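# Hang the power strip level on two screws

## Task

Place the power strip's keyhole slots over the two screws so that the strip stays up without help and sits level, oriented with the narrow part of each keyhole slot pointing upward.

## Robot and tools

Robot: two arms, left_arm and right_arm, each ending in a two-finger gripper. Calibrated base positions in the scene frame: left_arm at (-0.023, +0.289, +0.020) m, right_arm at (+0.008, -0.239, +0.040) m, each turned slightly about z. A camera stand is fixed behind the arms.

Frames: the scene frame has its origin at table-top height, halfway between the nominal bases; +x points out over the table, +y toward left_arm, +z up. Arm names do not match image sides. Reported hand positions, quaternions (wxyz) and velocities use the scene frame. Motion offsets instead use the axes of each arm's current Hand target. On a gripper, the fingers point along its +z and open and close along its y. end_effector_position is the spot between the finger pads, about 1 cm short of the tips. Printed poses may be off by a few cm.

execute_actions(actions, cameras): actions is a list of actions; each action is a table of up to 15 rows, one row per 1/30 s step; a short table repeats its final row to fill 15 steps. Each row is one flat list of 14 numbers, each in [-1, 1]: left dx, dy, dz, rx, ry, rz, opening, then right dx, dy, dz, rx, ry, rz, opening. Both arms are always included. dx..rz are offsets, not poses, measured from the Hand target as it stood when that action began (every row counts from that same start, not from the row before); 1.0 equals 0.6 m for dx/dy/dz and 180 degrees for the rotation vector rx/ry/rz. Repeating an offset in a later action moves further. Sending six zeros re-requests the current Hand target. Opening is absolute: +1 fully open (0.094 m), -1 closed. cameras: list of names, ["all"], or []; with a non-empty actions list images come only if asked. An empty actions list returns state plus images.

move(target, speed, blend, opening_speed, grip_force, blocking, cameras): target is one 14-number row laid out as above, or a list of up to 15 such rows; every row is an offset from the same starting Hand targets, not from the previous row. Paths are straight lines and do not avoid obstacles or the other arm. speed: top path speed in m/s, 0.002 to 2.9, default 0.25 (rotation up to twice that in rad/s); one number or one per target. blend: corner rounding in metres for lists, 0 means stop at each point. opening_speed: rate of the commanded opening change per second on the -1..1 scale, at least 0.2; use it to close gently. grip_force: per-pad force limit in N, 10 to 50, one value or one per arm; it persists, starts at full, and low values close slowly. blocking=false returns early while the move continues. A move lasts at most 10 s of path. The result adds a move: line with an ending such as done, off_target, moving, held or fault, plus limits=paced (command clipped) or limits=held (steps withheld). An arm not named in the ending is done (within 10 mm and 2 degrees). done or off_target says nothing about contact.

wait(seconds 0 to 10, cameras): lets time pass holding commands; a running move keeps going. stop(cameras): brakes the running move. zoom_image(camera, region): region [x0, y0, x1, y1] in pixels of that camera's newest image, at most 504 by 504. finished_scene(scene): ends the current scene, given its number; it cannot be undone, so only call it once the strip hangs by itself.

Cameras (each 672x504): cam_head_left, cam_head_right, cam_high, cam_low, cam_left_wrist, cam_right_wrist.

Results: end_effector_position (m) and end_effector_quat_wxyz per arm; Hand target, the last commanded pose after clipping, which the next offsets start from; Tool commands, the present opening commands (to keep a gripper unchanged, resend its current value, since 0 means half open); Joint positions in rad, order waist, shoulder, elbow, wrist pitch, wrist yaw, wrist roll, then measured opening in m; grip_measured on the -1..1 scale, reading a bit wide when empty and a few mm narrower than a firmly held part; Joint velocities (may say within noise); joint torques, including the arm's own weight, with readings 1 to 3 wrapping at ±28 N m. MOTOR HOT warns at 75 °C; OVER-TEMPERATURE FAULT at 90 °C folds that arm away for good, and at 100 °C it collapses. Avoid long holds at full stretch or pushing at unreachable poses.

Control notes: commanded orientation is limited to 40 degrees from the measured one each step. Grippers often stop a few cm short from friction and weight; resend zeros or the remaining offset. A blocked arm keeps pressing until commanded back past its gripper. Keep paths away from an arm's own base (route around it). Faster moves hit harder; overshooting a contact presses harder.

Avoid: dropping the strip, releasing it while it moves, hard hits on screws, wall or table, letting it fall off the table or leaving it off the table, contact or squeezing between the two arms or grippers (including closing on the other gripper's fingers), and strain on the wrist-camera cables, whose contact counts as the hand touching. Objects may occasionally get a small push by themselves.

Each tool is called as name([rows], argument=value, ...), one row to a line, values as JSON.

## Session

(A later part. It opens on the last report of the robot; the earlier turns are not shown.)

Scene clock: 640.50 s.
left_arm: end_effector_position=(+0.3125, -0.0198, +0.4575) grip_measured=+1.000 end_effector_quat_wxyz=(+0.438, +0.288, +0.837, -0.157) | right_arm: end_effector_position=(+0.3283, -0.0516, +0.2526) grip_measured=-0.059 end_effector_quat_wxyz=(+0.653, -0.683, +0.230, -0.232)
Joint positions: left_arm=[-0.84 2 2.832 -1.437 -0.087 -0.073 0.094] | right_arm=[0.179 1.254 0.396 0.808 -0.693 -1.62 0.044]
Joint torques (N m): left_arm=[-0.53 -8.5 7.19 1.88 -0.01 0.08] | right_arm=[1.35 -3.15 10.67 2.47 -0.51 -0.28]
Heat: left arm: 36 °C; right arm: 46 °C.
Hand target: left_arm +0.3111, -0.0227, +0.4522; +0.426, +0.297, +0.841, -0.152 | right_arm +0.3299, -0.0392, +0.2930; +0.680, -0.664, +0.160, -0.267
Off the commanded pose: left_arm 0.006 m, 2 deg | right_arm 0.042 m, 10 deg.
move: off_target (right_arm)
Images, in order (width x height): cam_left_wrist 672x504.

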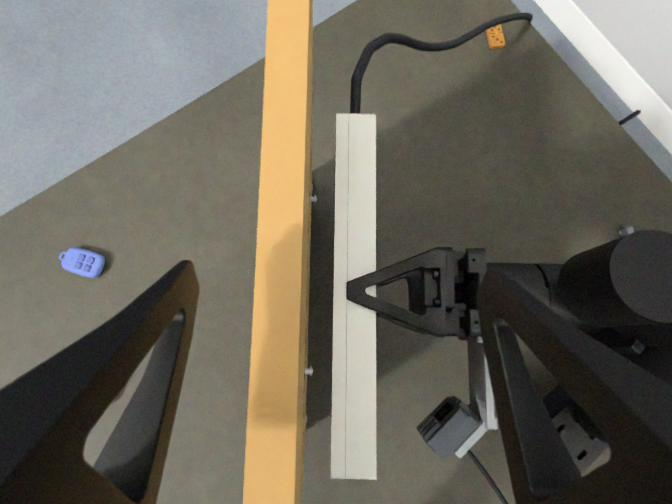

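move(target=[0,0,0,0,0,0,1, 0.004,-0.012,0.004,0,0,0,-0.25], speed=0.03, cameras=[])

move(target=[0,0,0,0,0,0,1, 0.0,-0.008,0.002,0,0,0,-0.25], speed=0.03, cameras=[])

Scene clock: 648.47 s.
left_arm: end_effector_position=(+0.3125, -0.0198, +0.4575) grip_measured=+1.000 end_effector_quat_wxyz=(+0.438, +0.288, +0.837, -0.157) | right_arm: end_effector_position=(+0.3317, -0.0513, +0.2543) grip_measured=-0.059 end_effector_quat_wxyz=(+0.650, -0.685, +0.235, -0.229)
Joint positions: left_arm=[-0.84 2 2.832 -1.437 -0.087 -0.073 0.094] | right_arm=[0.179 1.254 0.418 0.772 -0.69 -1.62 0.044]
Joint torques (N m): left_arm=[-0.53 -8.51 7.19 1.88 -0.01 0.08] | right_arm=[1.36 -4.26 11 2.46 -0.51 -0.29]
Heat: left arm: 36 °C; right arm: 46 °C.
Hand target: left_arm +0.3111, -0.0227, +0.4522; +0.426, +0.297, +0.841, -0.152 | right_arm +0.3321, -0.0385, +0.3005; +0.680, -0.664, +0.160, -0.266
Off the commanded pose: left_arm 0.006 m, 2 deg | right_arm 0.048 m, 11 deg.
move: off_target (right_arm)
No camera images: "cameras" was empty.

Scene clock: 649.40 s.
left_arm: end_effector_position=(+0.3125, -0.0198, +0.4575) grip_measured=+1.000 end_effector_quat_wxyz=(+0.438, +0.288, +0.837, -0.157) | right_arm: end_effector_position=(+0.3327, -0.0498, +0.2537) grip_measured=-0.059 end_effector_quat_wxyz=(+0.648, -0.688, +0.239, -0.225)
Joint positions: left_arm=[-0.84 2 2.832 -1.437 -0.087 -0.073 0.094] | right_arm=[0.184 1.254 0.43 0.746 -0.685 -1.62 0.044]
Joint torques (N m): left_arm=[-0.53 -8.51 7.17 1.88 -0.01 0.08] | right_arm=[1.35 -5.41 11.17 2.49 -0.51 -0.29]
Heat: left arm: 36 °C; right arm: 46 °C.
Hand target: left_arm +0.3111, -0.0227, +0.4522; +0.426, +0.297, +0.841, -0.152 | right_arm +0.3321, -0.0374, +0.3052; +0.680, -0.664, +0.160, -0.266
Off the commanded pose: left_arm 0.006 m, 2 deg | right_arm 0.053 m, 11 deg.
move: off_target (right_arm)
No camera images: "cameras" was empty.

move(target=[0,0,0,0,0,0,1, 0.0,0.032,0,0,0,0,-0.25], speed=0.04, cameras=["cam_left_wrist"])

Scene clock: 653.33 s.
left_arm: end_effector_position=(+0.3125, -0.0198, +0.4575) grip_measured=+1.000 end_effector_quat_wxyz=(+0.438, +0.288, +0.837, -0.157) | right_arm: end_effector_position=(+0.3386, -0.0488, +0.2539) grip_measured=-0.059 end_effector_quat_wxyz=(+0.653, -0.682, +0.230, -0.236)
Joint positions: left_arm=[-0.84 2 2.832 -1.437 -0.087 -0.073 0.094] | right_arm=[0.184 1.302 0.43 0.826 -0.683 -1.622 0.044]
Joint torques (N m): left_arm=[-0.53 -8.51 7.19 1.88 -0.02 0.08] | right_arm=[1.1 -3.37 8.28 2.69 -0.55 -0.31]
Heat: left arm: 36 °C; right arm: 47 °C.
Hand target: left_arm +0.3111, -0.0227, +0.4522; +0.426, +0.297, +0.841, -0.152 | right_arm +0.3350, -0.0379, +0.2862; +0.680, -0.664, +0.160, -0.266
Off the commanded pose: left_arm 0.006 m, 2 deg | right_arm 0.034 m, 10 deg.
move: off_target (right_arm)
Images, in order (width x height): cam_left_wrist 672x504.

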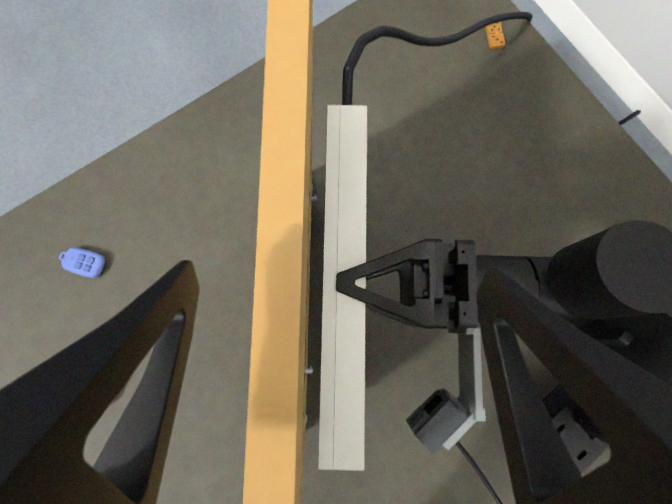

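move(target=[0,0,0,0,0,0,1, -0.008,-0.03,-0.004,0,0,0,-0.25], speed=0.04, cameras=[])

Scene clock: 660.47 s.
left_arm: end_effector_position=(+0.3125, -0.0198, +0.4575) grip_measured=+1.000 end_effector_quat_wxyz=(+0.438, +0.288, +0.837, -0.157) | right_arm: end_effector_position=(+0.3325, -0.0468, +0.2528) grip_measured=-0.059 end_effector_quat_wxyz=(+0.648, -0.689, +0.237, -0.224)
Joint positions: left_arm=[-0.84 2 2.832 -1.437 -0.087 -0.073 0.094] | right_arm=[0.196 1.261 0.43 0.754 -0.676 -1.621 0.044]
Joint torques (N m): left_arm=[-0.53 -8.51 7.19 1.88 -0.02 0.08] | right_arm=[1.25 -6.99 9.78 2.46 -0.48 -0.3]
Heat: left arm: 36 °C; right arm: 46 °C.
Hand target: left_arm +0.3111, -0.0227, +0.4522; +0.426, +0.297, +0.841, -0.152 | right_arm +0.3270, -0.0366, +0.3032; +0.680, -0.664, +0.160, -0.266
Off the commanded pose: left_arm 0.006 m, 2 deg | right_arm 0.052 m, 11 deg.
move: off_target (right_arm)
No camera images: "cameras" was empty.

move(target=[0,0,0,0,0,0,1, 0,0.02,0,0.008,0,-0.011,-0.25], speed=0.04, cameras=["cam_left_wrist","cam_head_left","cam_head_right"])

zoom_image(camera="cam_head_right", region=[315, 90, 475, 250])

zoom_image(camera="cam_head_left", region=[325, 90, 485, 250])

zoom_image(camera="cam_left_wrist", region=[280, 90, 440, 250])

zoom_image(camera="cam_left_wrist", region=[280, 344, 440, 504])

Scene clock: 671.60 s.
left_arm: end_effector_position=(+0.3125, -0.0198, +0.4575) grip_measured=+1.000 end_effector_quat_wxyz=(+0.438, +0.288, +0.837, -0.157) | right_arm: end_effector_position=(+0.3363, -0.0462, +0.2668) grip_measured=-0.059 end_effector_quat_wxyz=(+0.661, -0.674, +0.210, -0.254)
Joint positions: left_arm=[-0.84 2 2.832 -1.437 -0.087 -0.073 0.094] | right_arm=[0.196 1.287 0.43 0.862 -0.674 -1.633 0.044]
Joint torques (N m): left_arm=[-0.54 -8.51 7.19 1.88 -0.02 0.08] | right_arm=[1.01 -3.28 6.99 2.66 -0.54 -0.34]
Heat: left arm: 36 °C; right arm: 46 °C.
Hand target: left_arm +0.3111, -0.0227, +0.4522; +0.426, +0.297, +0.841, -0.152 | right_arm +0.3288, -0.0368, +0.2914; +0.684, -0.658, +0.145, -0.280
Off the commanded pose: left_arm 0.006 m, 2 deg | right_arm 0.027 m, 9 deg.
move: off_target (right_arm)
Images, in order (width x height): cam_head_left 672x504, cam_head_right 672x504, cam_left_wrist 672x504.

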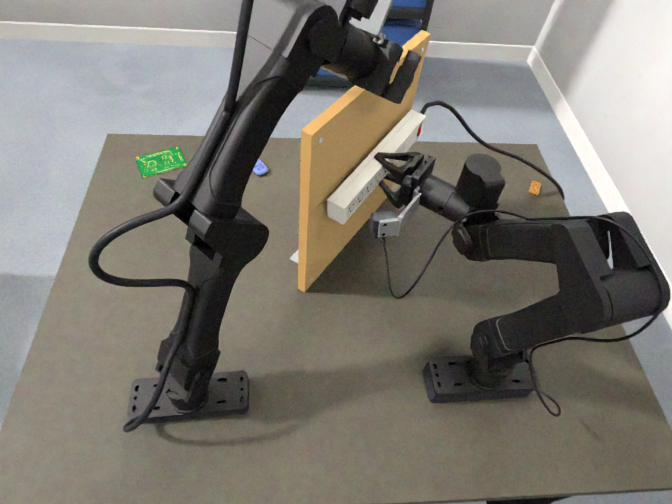

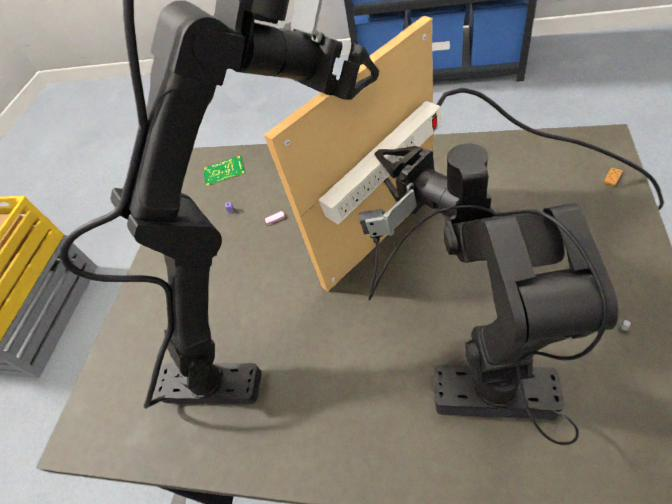

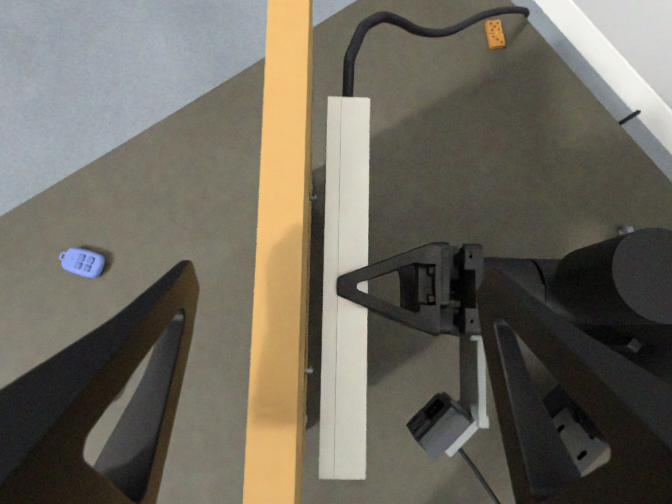

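Scaled by 3.150.

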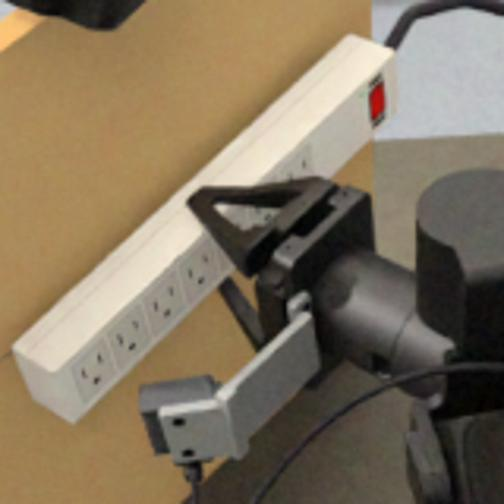

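Scaled by 3.150.

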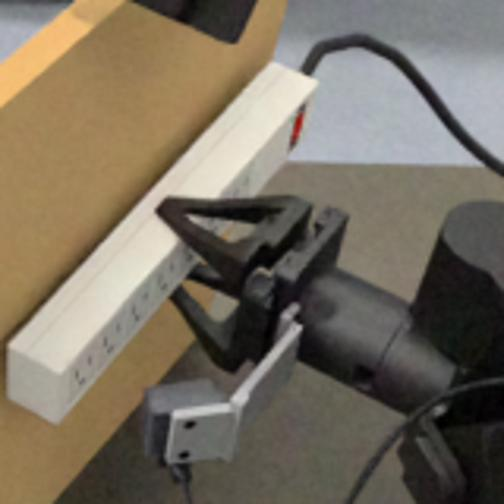

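Scaled by 3.150.

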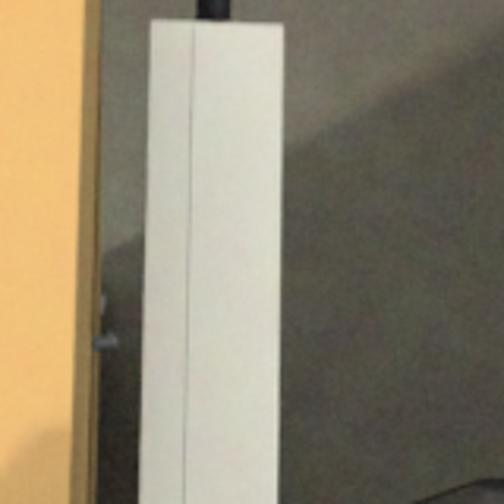

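Scaled by 3.150.

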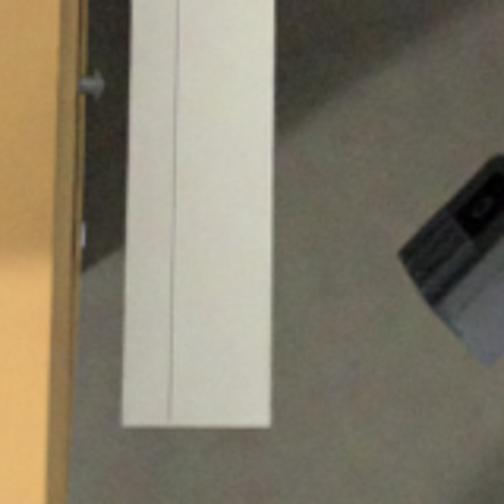

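move(target=[0,0,0,0,0,0,1, -0.009,0.017,-0.005,0,0,0.003,-0.25], speed=0.03, cameras=["cam_left_wrist"])

Scene clock: 683.50 s.
left_arm: end_effector_position=(+0.3125, -0.0198, +0.4575) grip_measured=+1.000 end_effector_quat_wxyz=(+0.438, +0.288, +0.837, -0.157) | right_arm: end_effector_position=(+0.3328, -0.0448, +0.2596) grip_measured=-0.059 end_effector_quat_wxyz=(+0.664, -0.672, +0.204, -0.255)
Joint positions: left_arm=[-0.84 2 2.832 -1.437 -0.087 -0.073 0.094] | right_arm=[0.201 1.312 0.398 0.929 -0.677 -1.633 0.044]
Joint torques (N m): left_arm=[-0.54 -8.51 7.19 1.87 -0.02 0.08] | right_arm=[1.06 -3.3 6.24 2.64 -0.45 -0.24]
Heat: left arm: 36 °C; right arm: 49 °C.
Hand target: left_arm +0.3111, -0.0227, +0.4522; +0.426, +0.297, +0.841, -0.152 | right_arm +0.3247, -0.0364, +0.2802; +0.685, -0.657, +0.148, -0.277
Off the commanded pose: left_arm 0.006 m, 2 deg | right_arm 0.024 m, 7 deg.
move: off_target (right_arm)
Images, in order (width x height): cam_left_wrist 672x504.

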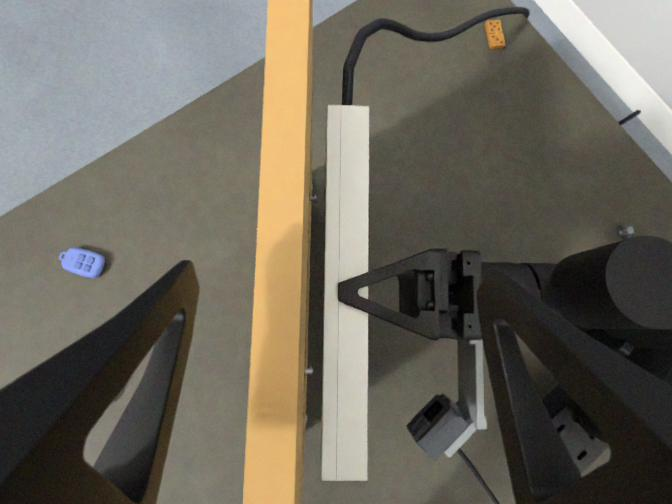

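move(target=[0,0,0,0,0,0,1, -0.001,-0.004,0.0,-0.008,0,0.0115,-0.25], speed=0.03, cameras=["cam_left_wrist","cam_head_left","cam_head_right"])

zoom_image(camera="cam_head_right", region=[315, 90, 475, 250])

zoom_image(camera="cam_head_left", region=[325, 90, 485, 250])

zoom_image(camera="cam_left_wrist", region=[280, 90, 440, 250])

zoom_image(camera="cam_left_wrist", region=[280, 344, 440, 504])

Scene clock: 692.17 s.
left_arm: end_effector_position=(+0.3125, -0.0198, +0.4575) grip_measured=+1.000 end_effector_quat_wxyz=(+0.438, +0.288, +0.837, -0.157) | right_arm: end_effector_position=(+0.3311, -0.0427, +0.2501) grip_measured=-0.059 end_effector_quat_wxyz=(+0.658, -0.682, +0.216, -0.236)
Joint positions: left_arm=[-0.84 2 2.832 -1.437 -0.087 -0.073 0.094] | right_arm=[0.207 1.312 0.398 0.884 -0.68 -1.626 0.044]
Joint torques (N m): left_arm=[-0.54 -8.51 7.2 1.88 -0.02 0.08] | right_arm=[0.92 -6.27 7.43 2.36 -0.38 -0.14]
Heat: left arm: 36 °C; right arm: 50 °C.
Hand target: left_arm +0.3111, -0.0227, +0.4522; +0.426, +0.297, +0.841, -0.152 | right_arm +0.3238, -0.0361, +0.2824; +0.682, -0.663, +0.163, -0.262
Off the commanded pose: left_arm 0.006 m, 2 deg | right_arm 0.034 m, 8 deg.
move: off_target (right_arm)
Images, in order (width x height): cam_head_left 672x504, cam_head_right 672x504, cam_left_wrist 672x504.

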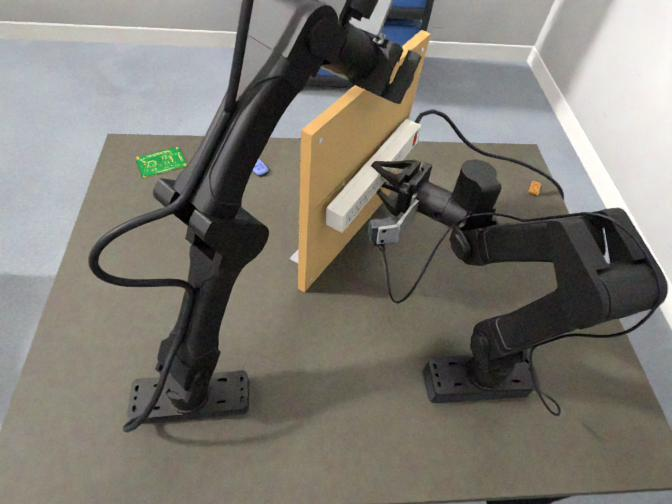

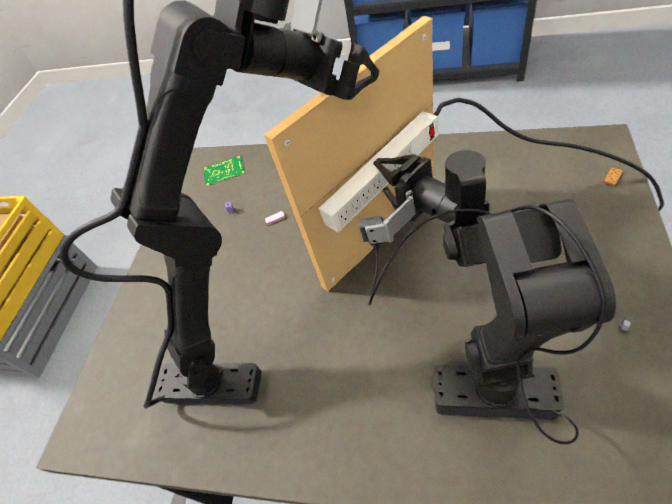

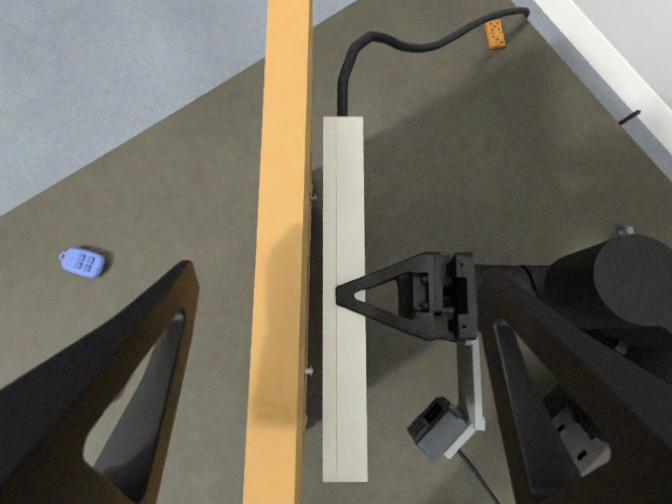

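Scaled by 3.150.

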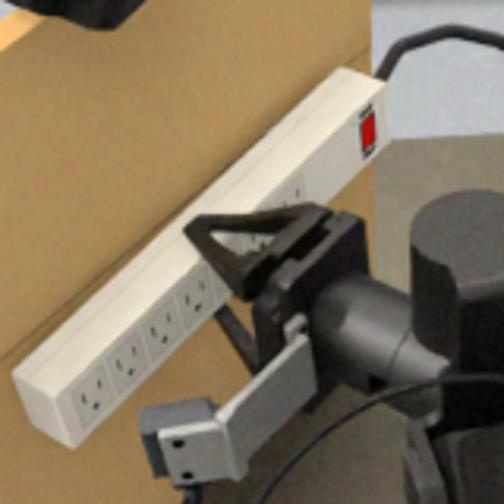

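Scaled by 3.150.

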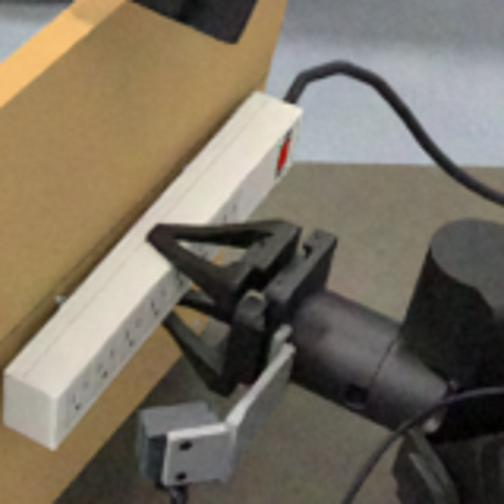

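Scaled by 3.150.

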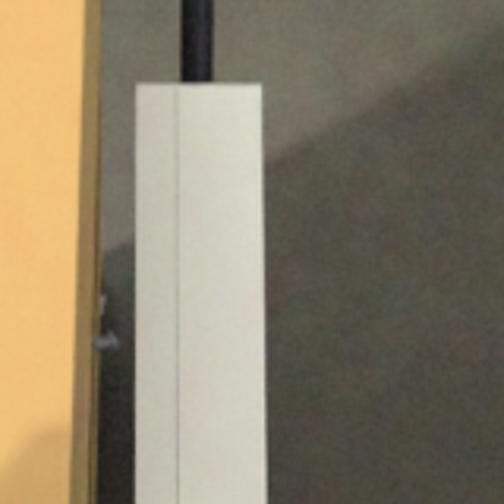

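Scaled by 3.150.

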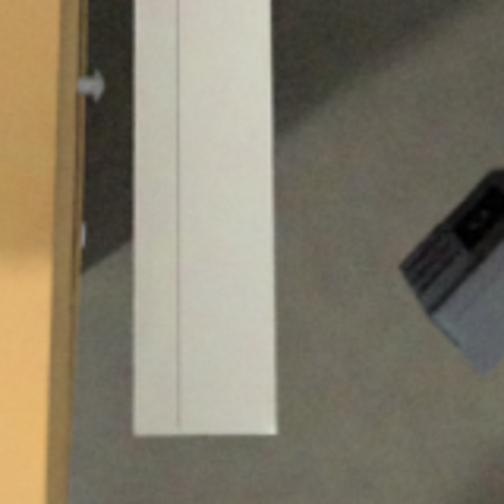

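move([
  [0,0,0,0,0,0,1, 0.002,-0.024,-0.002,0,0.002,0,-0.25],
  [0,0,0,0,0,0,1, 0.003,-0.010,-0.002,0,0.003,0,-0.25],
], speed=0.04, cameras=["cam_left_wrist"])

Scene clock: 700.37 s.
left_arm: end_effector_position=(+0.3125, -0.0198, +0.4575) grip_measured=+1.000 end_effector_quat_wxyz=(+0.438, +0.288, +0.837, -0.157) | right_arm: end_effector_position=(+0.3252, -0.0443, +0.2555) grip_measured=-0.059 end_effector_quat_wxyz=(+0.656, -0.683, +0.221, -0.232)
Joint positions: left_arm=[-0.84 2 2.832 -1.437 -0.087 -0.073 0.094] | right_arm=[0.207 1.252 0.398 0.813 -0.679 -1.624 0.044]
Joint torques (N m): left_arm=[-0.53 -8.51 7.2 1.88 -0.02 0.08] | right_arm=[0.72 -3.9 8.34 2.55 -0.31 -0.18]
Heat: left arm: 36 °C; right arm: 50 °C.
Hand target: left_arm +0.3111, -0.0227, +0.4522; +0.426, +0.297, +0.841, -0.152 | right_arm +0.3238, -0.0380, +0.2885; +0.681, -0.662, +0.167, -0.266
Off the commanded pose: left_arm 0.006 m, 2 deg | right_arm 0.034 m, 8 deg.
move: off_target (right_arm)
Images, in order (width x height): cam_left_wrist 672x504.

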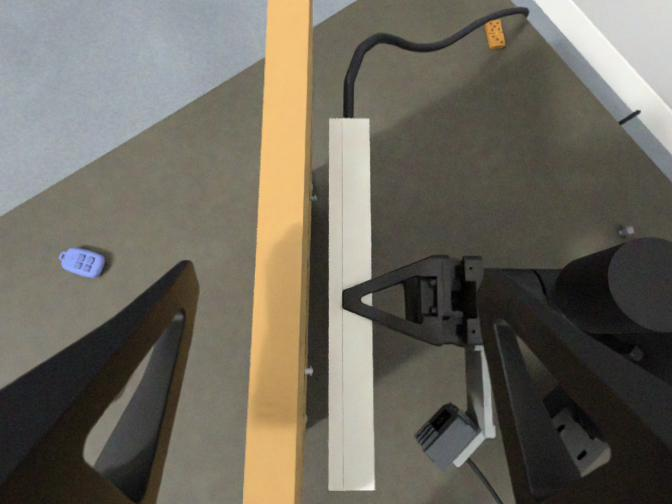

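move([
  [0,0,0,0,0,0,1, 0.006,-0.02,0.012,0,0.002,0,-0.25],
  [0,0,0,0,0,0,1, 0.008,-0.02,0.016,0,0.002,0,-0.25],
], speed=0.03, cameras=["cam_left_wrist"])

Scene clock: 708.57 s.
left_arm: end_effector_position=(+0.3125, -0.0198, +0.4575) grip_measured=+1.000 end_effector_quat_wxyz=(+0.438, +0.288, +0.837, -0.157) | right_arm: end_effector_position=(+0.3291, -0.0422, +0.2568) grip_measured=-0.059 end_effector_quat_wxyz=(+0.652, -0.685, +0.229, -0.231)
Joint positions: left_arm=[-0.84 2 2.832 -1.437 -0.087 -0.073 0.094] | right_arm=[0.218 1.252 0.421 0.774 -0.657 -1.623 0.044]
Joint torques (N m): left_arm=[-0.53 -8.51 7.19 1.88 -0.01 0.08] | right_arm=[1.02 -4.44 10.85 2.43 -0.32 -0.17]
Heat: left arm: 36 °C; right arm: 50 °C.
Hand target: left_arm +0.3111, -0.0227, +0.4522; +0.426, +0.297, +0.841, -0.152 | right_arm +0.3315, -0.0328, +0.3016; +0.680, -0.661, +0.169, -0.268
Off the commanded pose: left_arm 0.006 m, 2 deg | right_arm 0.046 m, 9 deg.
move: off_target (right_arm)
Images, in order (width x height): cam_left_wrist 672x504.

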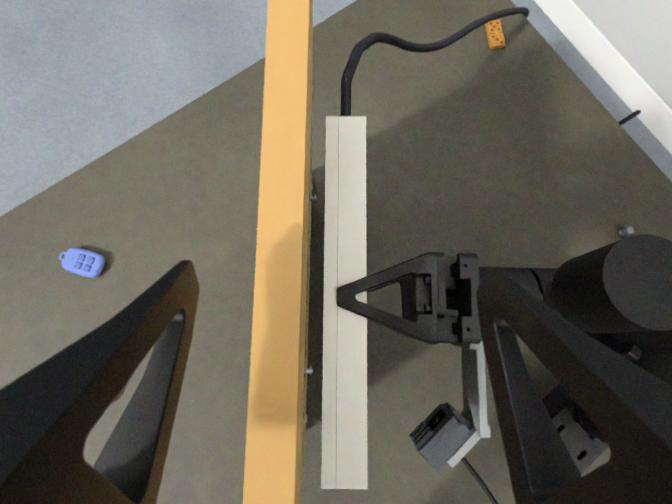

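move(target=[0,0,0,0,0,0,1, 0.024,0.018,0.0,0,0.002,0,-0.25], speed=0.03, cameras=["cam_left_wrist","cam_head_left","cam_head_right"])

zoom_image(camera="cam_head_right", region=[315, 90, 475, 250])

zoom_image(camera="cam_head_left", region=[325, 90, 485, 250])

zoom_image(camera="cam_left_wrist", region=[280, 90, 440, 250])

zoom_image(camera="cam_left_wrist", region=[280, 344, 440, 504])

Scene clock: 717.37 s.
left_arm: end_effector_position=(+0.3125, -0.0198, +0.4575) grip_measured=+1.000 end_effector_quat_wxyz=(+0.438, +0.288, +0.837, -0.157) | right_arm: end_effector_position=(+0.3384, -0.0475, +0.2520) grip_measured=-0.059 end_effector_quat_wxyz=(+0.652, -0.684, +0.230, -0.233)
Joint positions: left_arm=[-0.84 2 2.832 -1.437 -0.087 -0.073 0.094] | right_arm=[0.189 1.306 0.43 0.823 -0.682 -1.623 0.044]
Joint torques (N m): left_arm=[-0.53 -8.5 7.19 1.88 -0.01 0.08] | right_arm=[-0.23 -3.25 10.67 2.53 -0.46 -0.17]
Heat: left arm: 36 °C; right arm: 52 °C.
Hand target: left_arm +0.3111, -0.0227, +0.4522; +0.426, +0.297, +0.841, -0.152 | right_arm +0.3446, -0.0415, +0.2929; +0.680, -0.660, +0.171, -0.270
Off the commanded pose: left_arm 0.006 m, 2 deg | right_arm 0.042 m, 9 deg.
move: off_target (right_arm)
Images, in order (width x height): cam_head_left 672x504, cam_head_right 672x504, cam_left_wrist 672x504.

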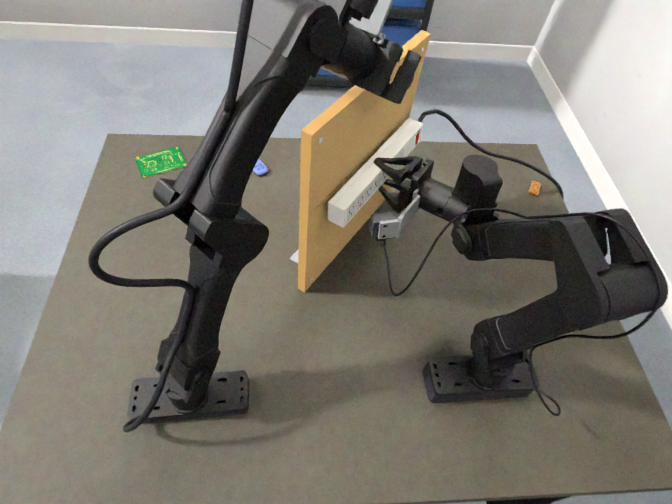

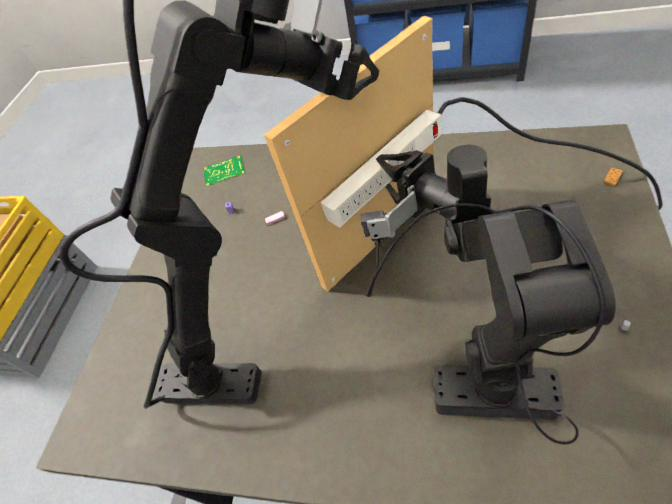

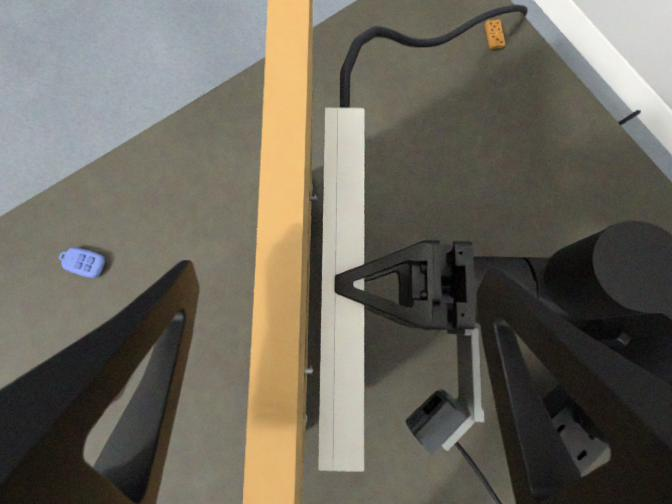

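Scaled by 3.150.

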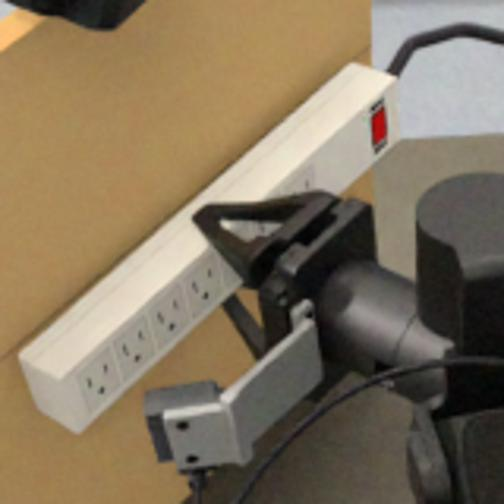

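Scaled by 3.150.

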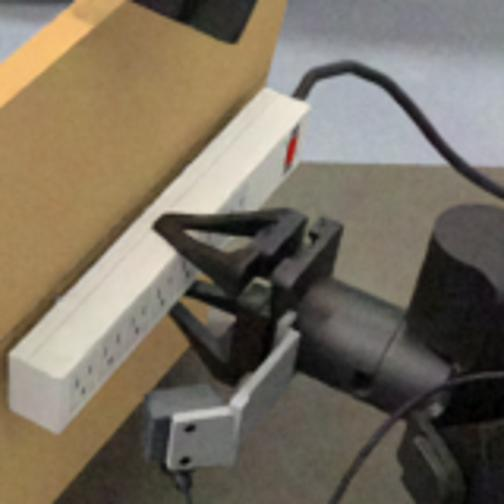

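Scaled by 3.150.

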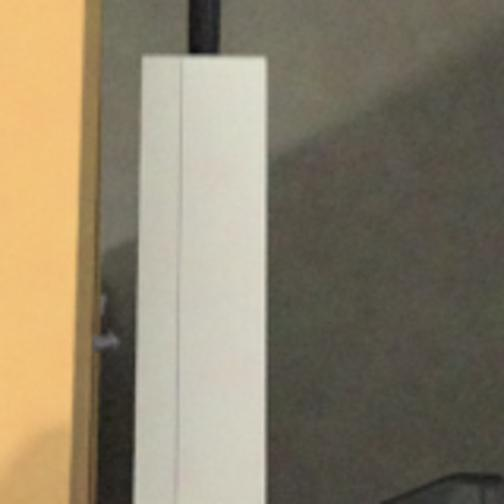

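Scaled by 3.150.

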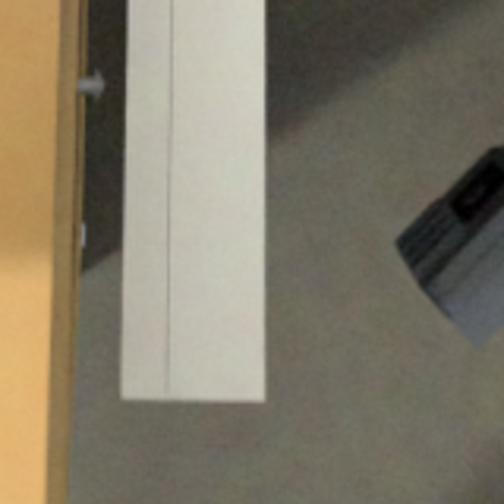

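move(target=[0,0,0,0,0,0,1, -0.014,-0.02,-0.014,0,0,0,-0.25], speed=0.03, cameras=[])

Scene clock: 751.27 s.
left_arm: end_effector_position=(+0.3125, -0.0198, +0.4575) grip_measured=+1.000 end_effector_quat_wxyz=(+0.438, +0.288, +0.837, -0.157) | right_arm: end_effector_position=(+0.3337, -0.0485, +0.2555) grip_measured=-0.059 end_effector_quat_wxyz=(+0.651, -0.685, +0.235, -0.228)
Joint positions: left_arm=[-0.84 2 2.832 -1.437 -0.087 -0.073 0.094] | right_arm=[0.189 1.264 0.43 0.77 -0.682 -1.618 0.044]
Joint torques (N m): left_arm=[-0.54 -8.51 7.19 1.88 -0.01 0.08] | right_arm=[0.4 -6.8 9.69 2.38 -0.39 -0.19]
Heat: left arm: 36 °C; right arm: 49 °C.
Hand target: left_arm +0.3111, -0.0227, +0.4522; +0.426, +0.297, +0.841, -0.152 | right_arm +0.3312, -0.0431, +0.3032; +0.680, -0.660, +0.171, -0.270
Off the commanded pose: left_arm 0.006 m, 2 deg | right_arm 0.048 m, 10 deg.
move: off_target (right_arm)
No camera images: "cameras" was empty.

move(target=[0,0,0,0,0,0,1, -0.013,0.0,0.0,0.0097,0,-0.0135,-0.25], speed=0.03, cameras=["cam_left_wrist"])

Scene clock: 755.77 s.
left_arm: end_effector_position=(+0.3125, -0.0198, +0.4575) grip_measured=+1.000 end_effector_quat_wxyz=(+0.438, +0.288, +0.837, -0.157) | right_arm: end_effector_position=(+0.3348, -0.0472, +0.2664) grip_measured=-0.059 end_effector_quat_wxyz=(+0.657, -0.675, +0.225, -0.249)
Joint positions: left_arm=[-0.84 2 2.832 -1.437 -0.087 -0.073 0.094] | right_arm=[0.203 1.256 0.43 0.81 -0.651 -1.622 0.044]
Joint torques (N m): left_arm=[-0.53 -8.51 7.19 1.88 -0.02 0.08] | right_arm=[1.28 -5.53 7.25 2.7 -0.43 -0.37]
Heat: left arm: 36 °C; right arm: 49 °C.
Hand target: left_arm +0.3111, -0.0227, +0.4522; +0.426, +0.297, +0.841, -0.152 | right_arm +0.3250, -0.0384, +0.3022; +0.684, -0.653, +0.153, -0.287
Off the commanded pose: left_arm 0.006 m, 2 deg | right_arm 0.038 m, 10 deg.
move: off_target (right_arm)
Images, in order (width x height): cam_left_wrist 672x504.

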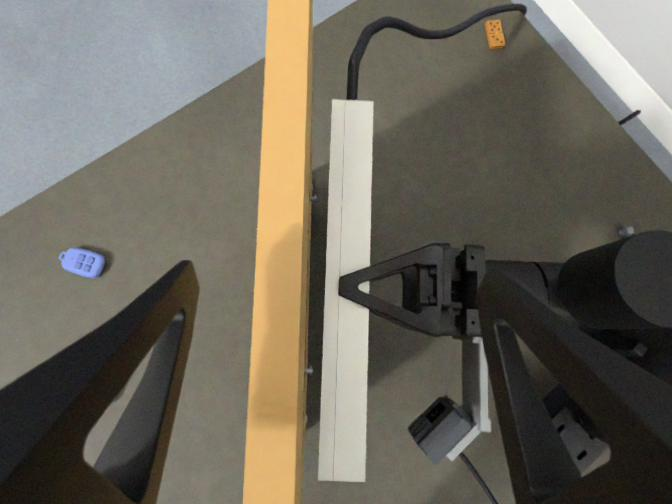

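move(target=[0,0,0,0,0,0,1, -0.006,0.010,0.006,0,-0.009,0.002,-0.25], speed=0.03, cameras=["cam_left_wrist"])

Scene clock: 762.20 s.
left_arm: end_effector_position=(+0.3125, -0.0198, +0.4575) grip_measured=+1.000 end_effector_quat_wxyz=(+0.438, +0.288, +0.837, -0.157) | right_arm: end_effector_position=(+0.3332, -0.0441, +0.2697) grip_measured=-0.059 end_effector_quat_wxyz=(+0.663, -0.673, +0.212, -0.250)
Joint positions: left_arm=[-0.84 2 2.832 -1.437 -0.087 -0.073 0.094] | right_arm=[0.207 1.267 0.43 0.842 -0.666 -1.624 0.044]
Joint torques (N m): left_arm=[-0.53 -8.51 7.17 1.88 -0.02 0.08] | right_arm=[1.22 -3.22 7.32 2.64 -0.51 -0.32]
Heat: left arm: 36 °C; right arm: 50 °C.
Hand target: left_arm +0.3111, -0.0227, +0.4522; +0.426, +0.297, +0.841, -0.152 | right_arm +0.3254, -0.0334, +0.2960; +0.687, -0.657, +0.145, -0.275
Off the commanded pose: left_arm 0.006 m, 2 deg | right_arm 0.029 m, 9 deg.
move: off_target (right_arm)
Images, in order (width x height): cam_left_wrist 672x504.

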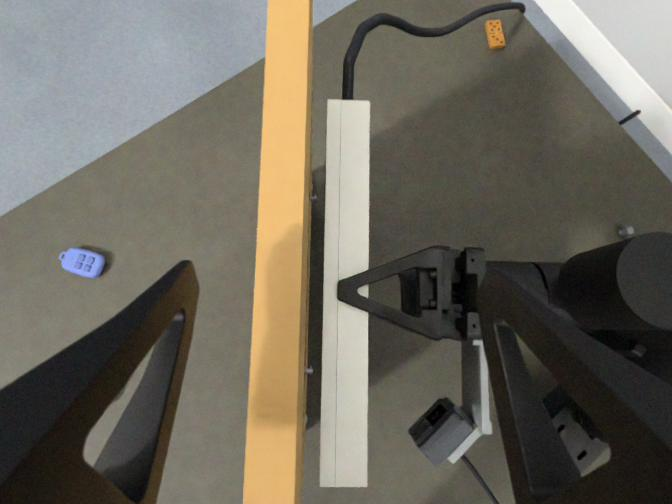

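move(target=[0,0,0,0,0,0,1, 0,0.010,0.002,-0.004,0,0.0075,-0.25], speed=0.03, cameras=["cam_left_wrist","cam_head_left","cam_head_right"])

zoom_image(camera="cam_head_right", region=[315, 90, 475, 250])

zoom_image(camera="cam_head_left", region=[325, 90, 485, 250])

zoom_image(camera="cam_left_wrist", region=[280, 90, 440, 250])

zoom_image(camera="cam_left_wrist", region=[280, 344, 440, 504])

Scene clock: 768.87 s.
left_arm: end_effector_position=(+0.3125, -0.0198, +0.4575) grip_measured=+1.000 end_effector_quat_wxyz=(+0.438, +0.288, +0.837, -0.157) | right_arm: end_effector_position=(+0.3340, -0.0423, +0.2655) grip_measured=-0.059 end_effector_quat_wxyz=(+0.662, -0.675, +0.213, -0.245)
Joint positions: left_arm=[-0.84 2 2.832 -1.437 -0.087 -0.073 0.094] | right_arm=[0.21 1.284 0.43 0.85 -0.669 -1.622 0.044]
Joint torques (N m): left_arm=[-0.54 -8.51 7.19 1.88 -0.01 0.08] | right_arm=[1.13 -3.26 7.2 2.59 -0.48 -0.21]
Heat: left arm: 36 °C; right arm: 51 °C.
Hand target: left_arm +0.3111, -0.0227, +0.4522; +0.426, +0.297, +0.841, -0.152 | right_arm +0.3272, -0.0326, +0.2902; +0.686, -0.659, +0.155, -0.266
Off the commanded pose: left_arm 0.006 m, 2 deg | right_arm 0.027 m, 8 deg.
move: off_target (right_arm)
Images, in order (width x height): cam_head_left 672x504, cam_head_right 672x504, cam_left_wrist 672x504.

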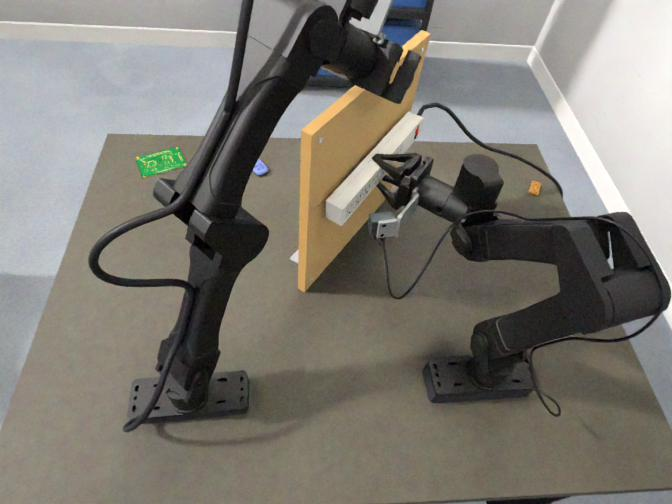

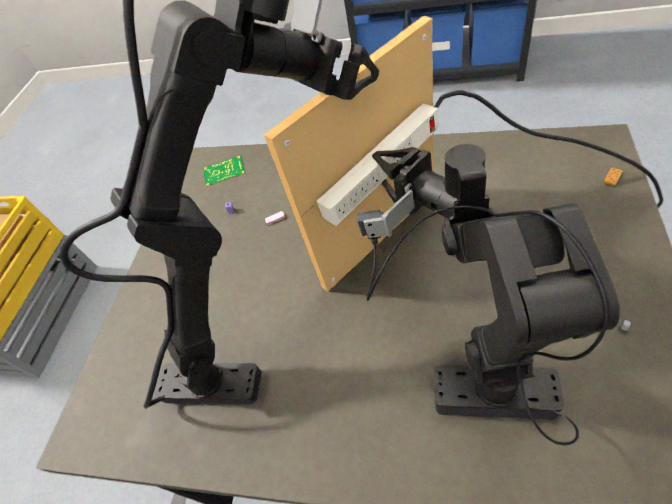

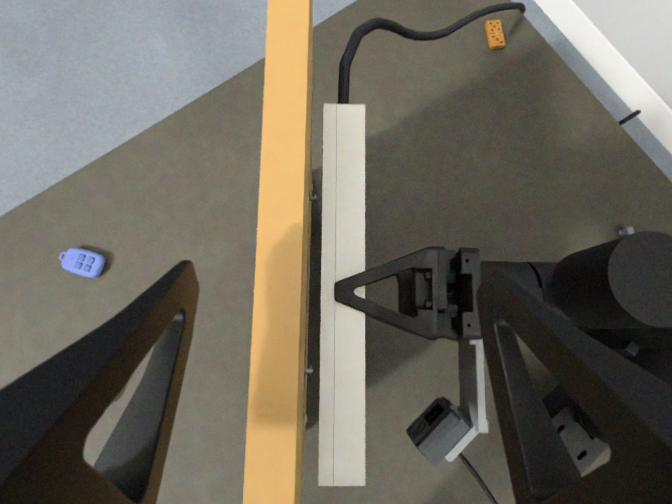

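Scaled by 3.150.

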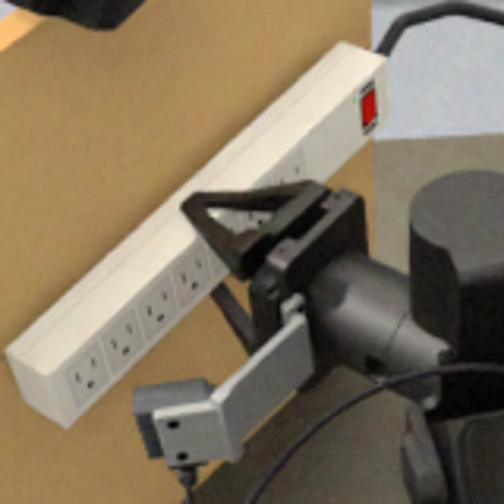

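Scaled by 3.150.

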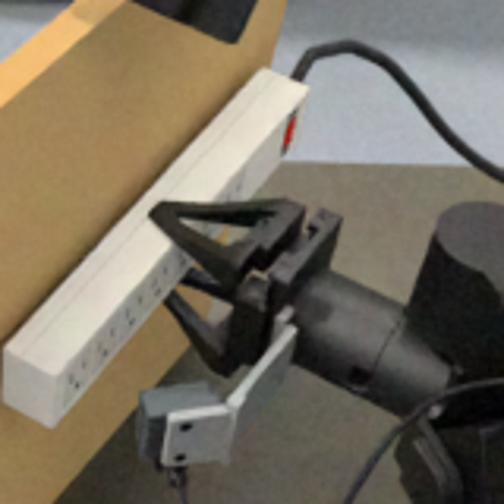

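Scaled by 3.150.

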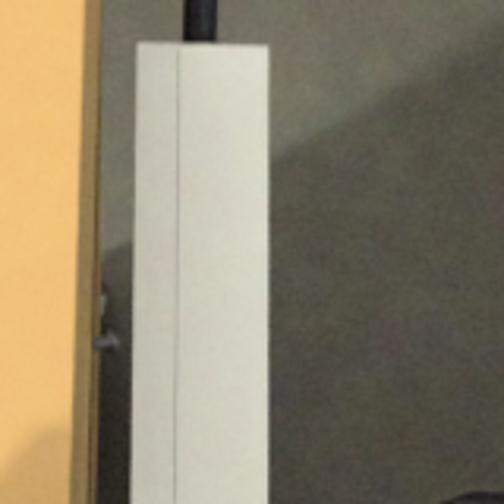

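Scaled by 3.150.

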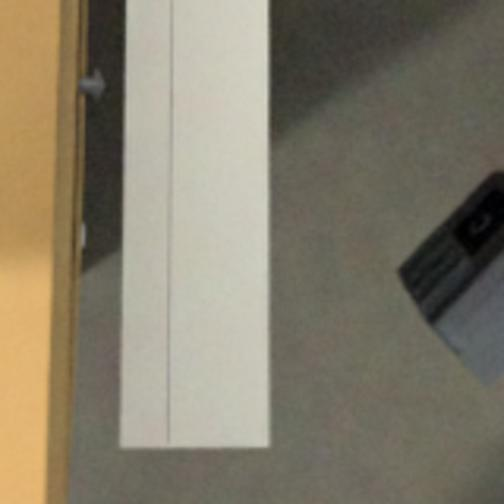

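move(target=[0,0,0,0,0,0,1,0,0.008,0,-0.0064,0,0.009,-0.25], speed=0.04, cameras=["cam_left_wrist","cam_head_right"])

Scene clock: 790.53 s.
left_arm: end_effector_position=(+0.3125, -0.0198, +0.4575) grip_measured=+1.000 end_effector_quat_wxyz=(+0.438, +0.288, +0.837, -0.157) | right_arm: end_effector_position=(+0.3336, -0.0421, +0.2647) grip_measured=-0.059 end_effector_quat_wxyz=(+0.663, -0.675, +0.217, -0.240)
Joint positions: left_arm=[-0.84 2 2.832 -1.437 -0.087 -0.073 0.094] | right_arm=[0.21 1.284 0.43 0.847 -0.672 -1.612 0.044]
Joint torques (N m): left_arm=[-0.53 -8.51 7.19 1.88 -0.01 0.08] | right_arm=[1.07 -3.17 7.42 2.42 -0.51 -0.23]
Heat: left arm: 36 °C; right arm: 49 °C.
Hand target: left_arm +0.3111, -0.0227, +0.4522; +0.426, +0.297, +0.841, -0.152 | right_arm +0.3280, -0.0327, +0.2855; +0.683, -0.664, +0.167, -0.255
Off the commanded pose: left_arm 0.006 m, 2 deg | right_arm 0.023 m, 7 deg.
move: off_target (right_arm)
Images, in order (width x height): cam_head_right 672x504, cam_left_wrist 672x504.

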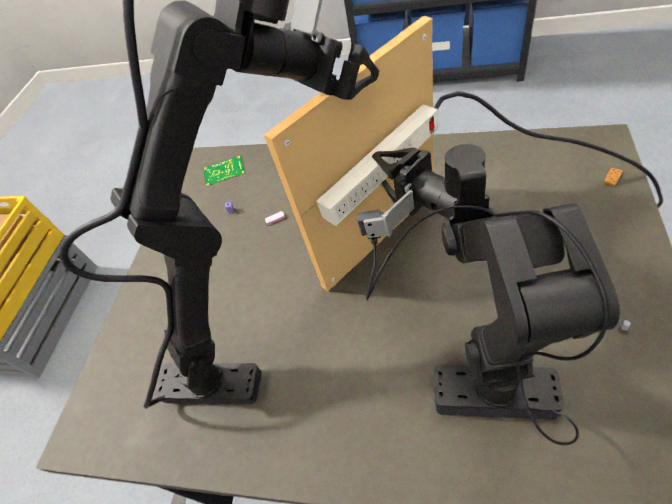

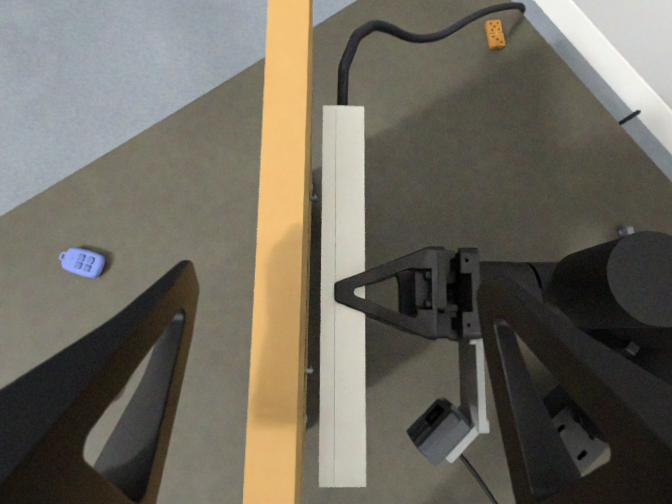

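move(target=[0,0,0,0,0,0,1,0,0.012,0,-0.0064,0,0.009,-0.25], speed=0.04)

move(target=[0,0,0,0,0,0,1,0,0.010,0,0,0,0,-0.25], speed=0.04)

Scene clock: 793.53 s.
left_arm: end_effector_position=(+0.3125, -0.0198, +0.4575) grip_measured=+1.000 end_effector_quat_wxyz=(+0.438, +0.288, +0.837, -0.157) | right_arm: end_effector_position=(+0.3336, -0.0410, +0.2593) grip_measured=-0.059 end_effector_quat_wxyz=(+0.661, -0.679, +0.222, -0.229)
Joint positions: left_arm=[-0.84 2 2.832 -1.437 -0.087 -0.073 0.094] | right_arm=[0.21 1.294 0.43 0.837 -0.679 -1.605 0.044]
Joint torques (N m): left_arm=[-0.53 -8.51 7.19 1.88 -0.02 0.08] | right_arm=[1.02 -3.21 7.21 2.39 -0.41 -0.13]
Heat: left arm: 36 °C; right arm: 49 °C.
Hand target: left_arm +0.3111, -0.0227, +0.4522; +0.426, +0.297, +0.841, -0.152 | right_arm +0.3290, -0.0327, +0.2783; +0.680, -0.668, +0.178, -0.244
Off the commanded pose: left_arm 0.006 m, 2 deg | right_arm 0.021 m, 6 deg.
move: off_target (right_arm)

Scene clock: 794.50 s.
left_arm: end_effector_position=(+0.3125, -0.0198, +0.4575) grip_measured=+1.000 end_effector_quat_wxyz=(+0.438, +0.288, +0.837, -0.157) | right_arm: end_effector_position=(+0.3353, -0.0402, +0.2562) grip_measured=-0.059 end_effector_quat_wxyz=(+0.661, -0.680, +0.222, -0.228)
Joint positions: left_arm=[-0.84 2 2.832 -1.437 -0.087 -0.073 0.094] | right_arm=[0.21 1.315 0.43 0.857 -0.682 -1.605 0.044]
Joint torques (N m): left_arm=[-0.53 -8.53 7.2 1.88 -0.01 0.08] | right_arm=[0.95 -3.19 6.26 2.47 -0.37 -0.16]
Heat: left arm: 36 °C; right arm: 49 °C.
Hand target: left_arm +0.3111, -0.0227, +0.4522; +0.426, +0.297, +0.841, -0.152 | right_arm +0.3295, -0.0328, +0.2724; +0.680, -0.668, +0.178, -0.244
Off the commanded pose: left_arm 0.006 m, 2 deg | right_arm 0.019 m, 6 deg.
move: off_target (right_arm)


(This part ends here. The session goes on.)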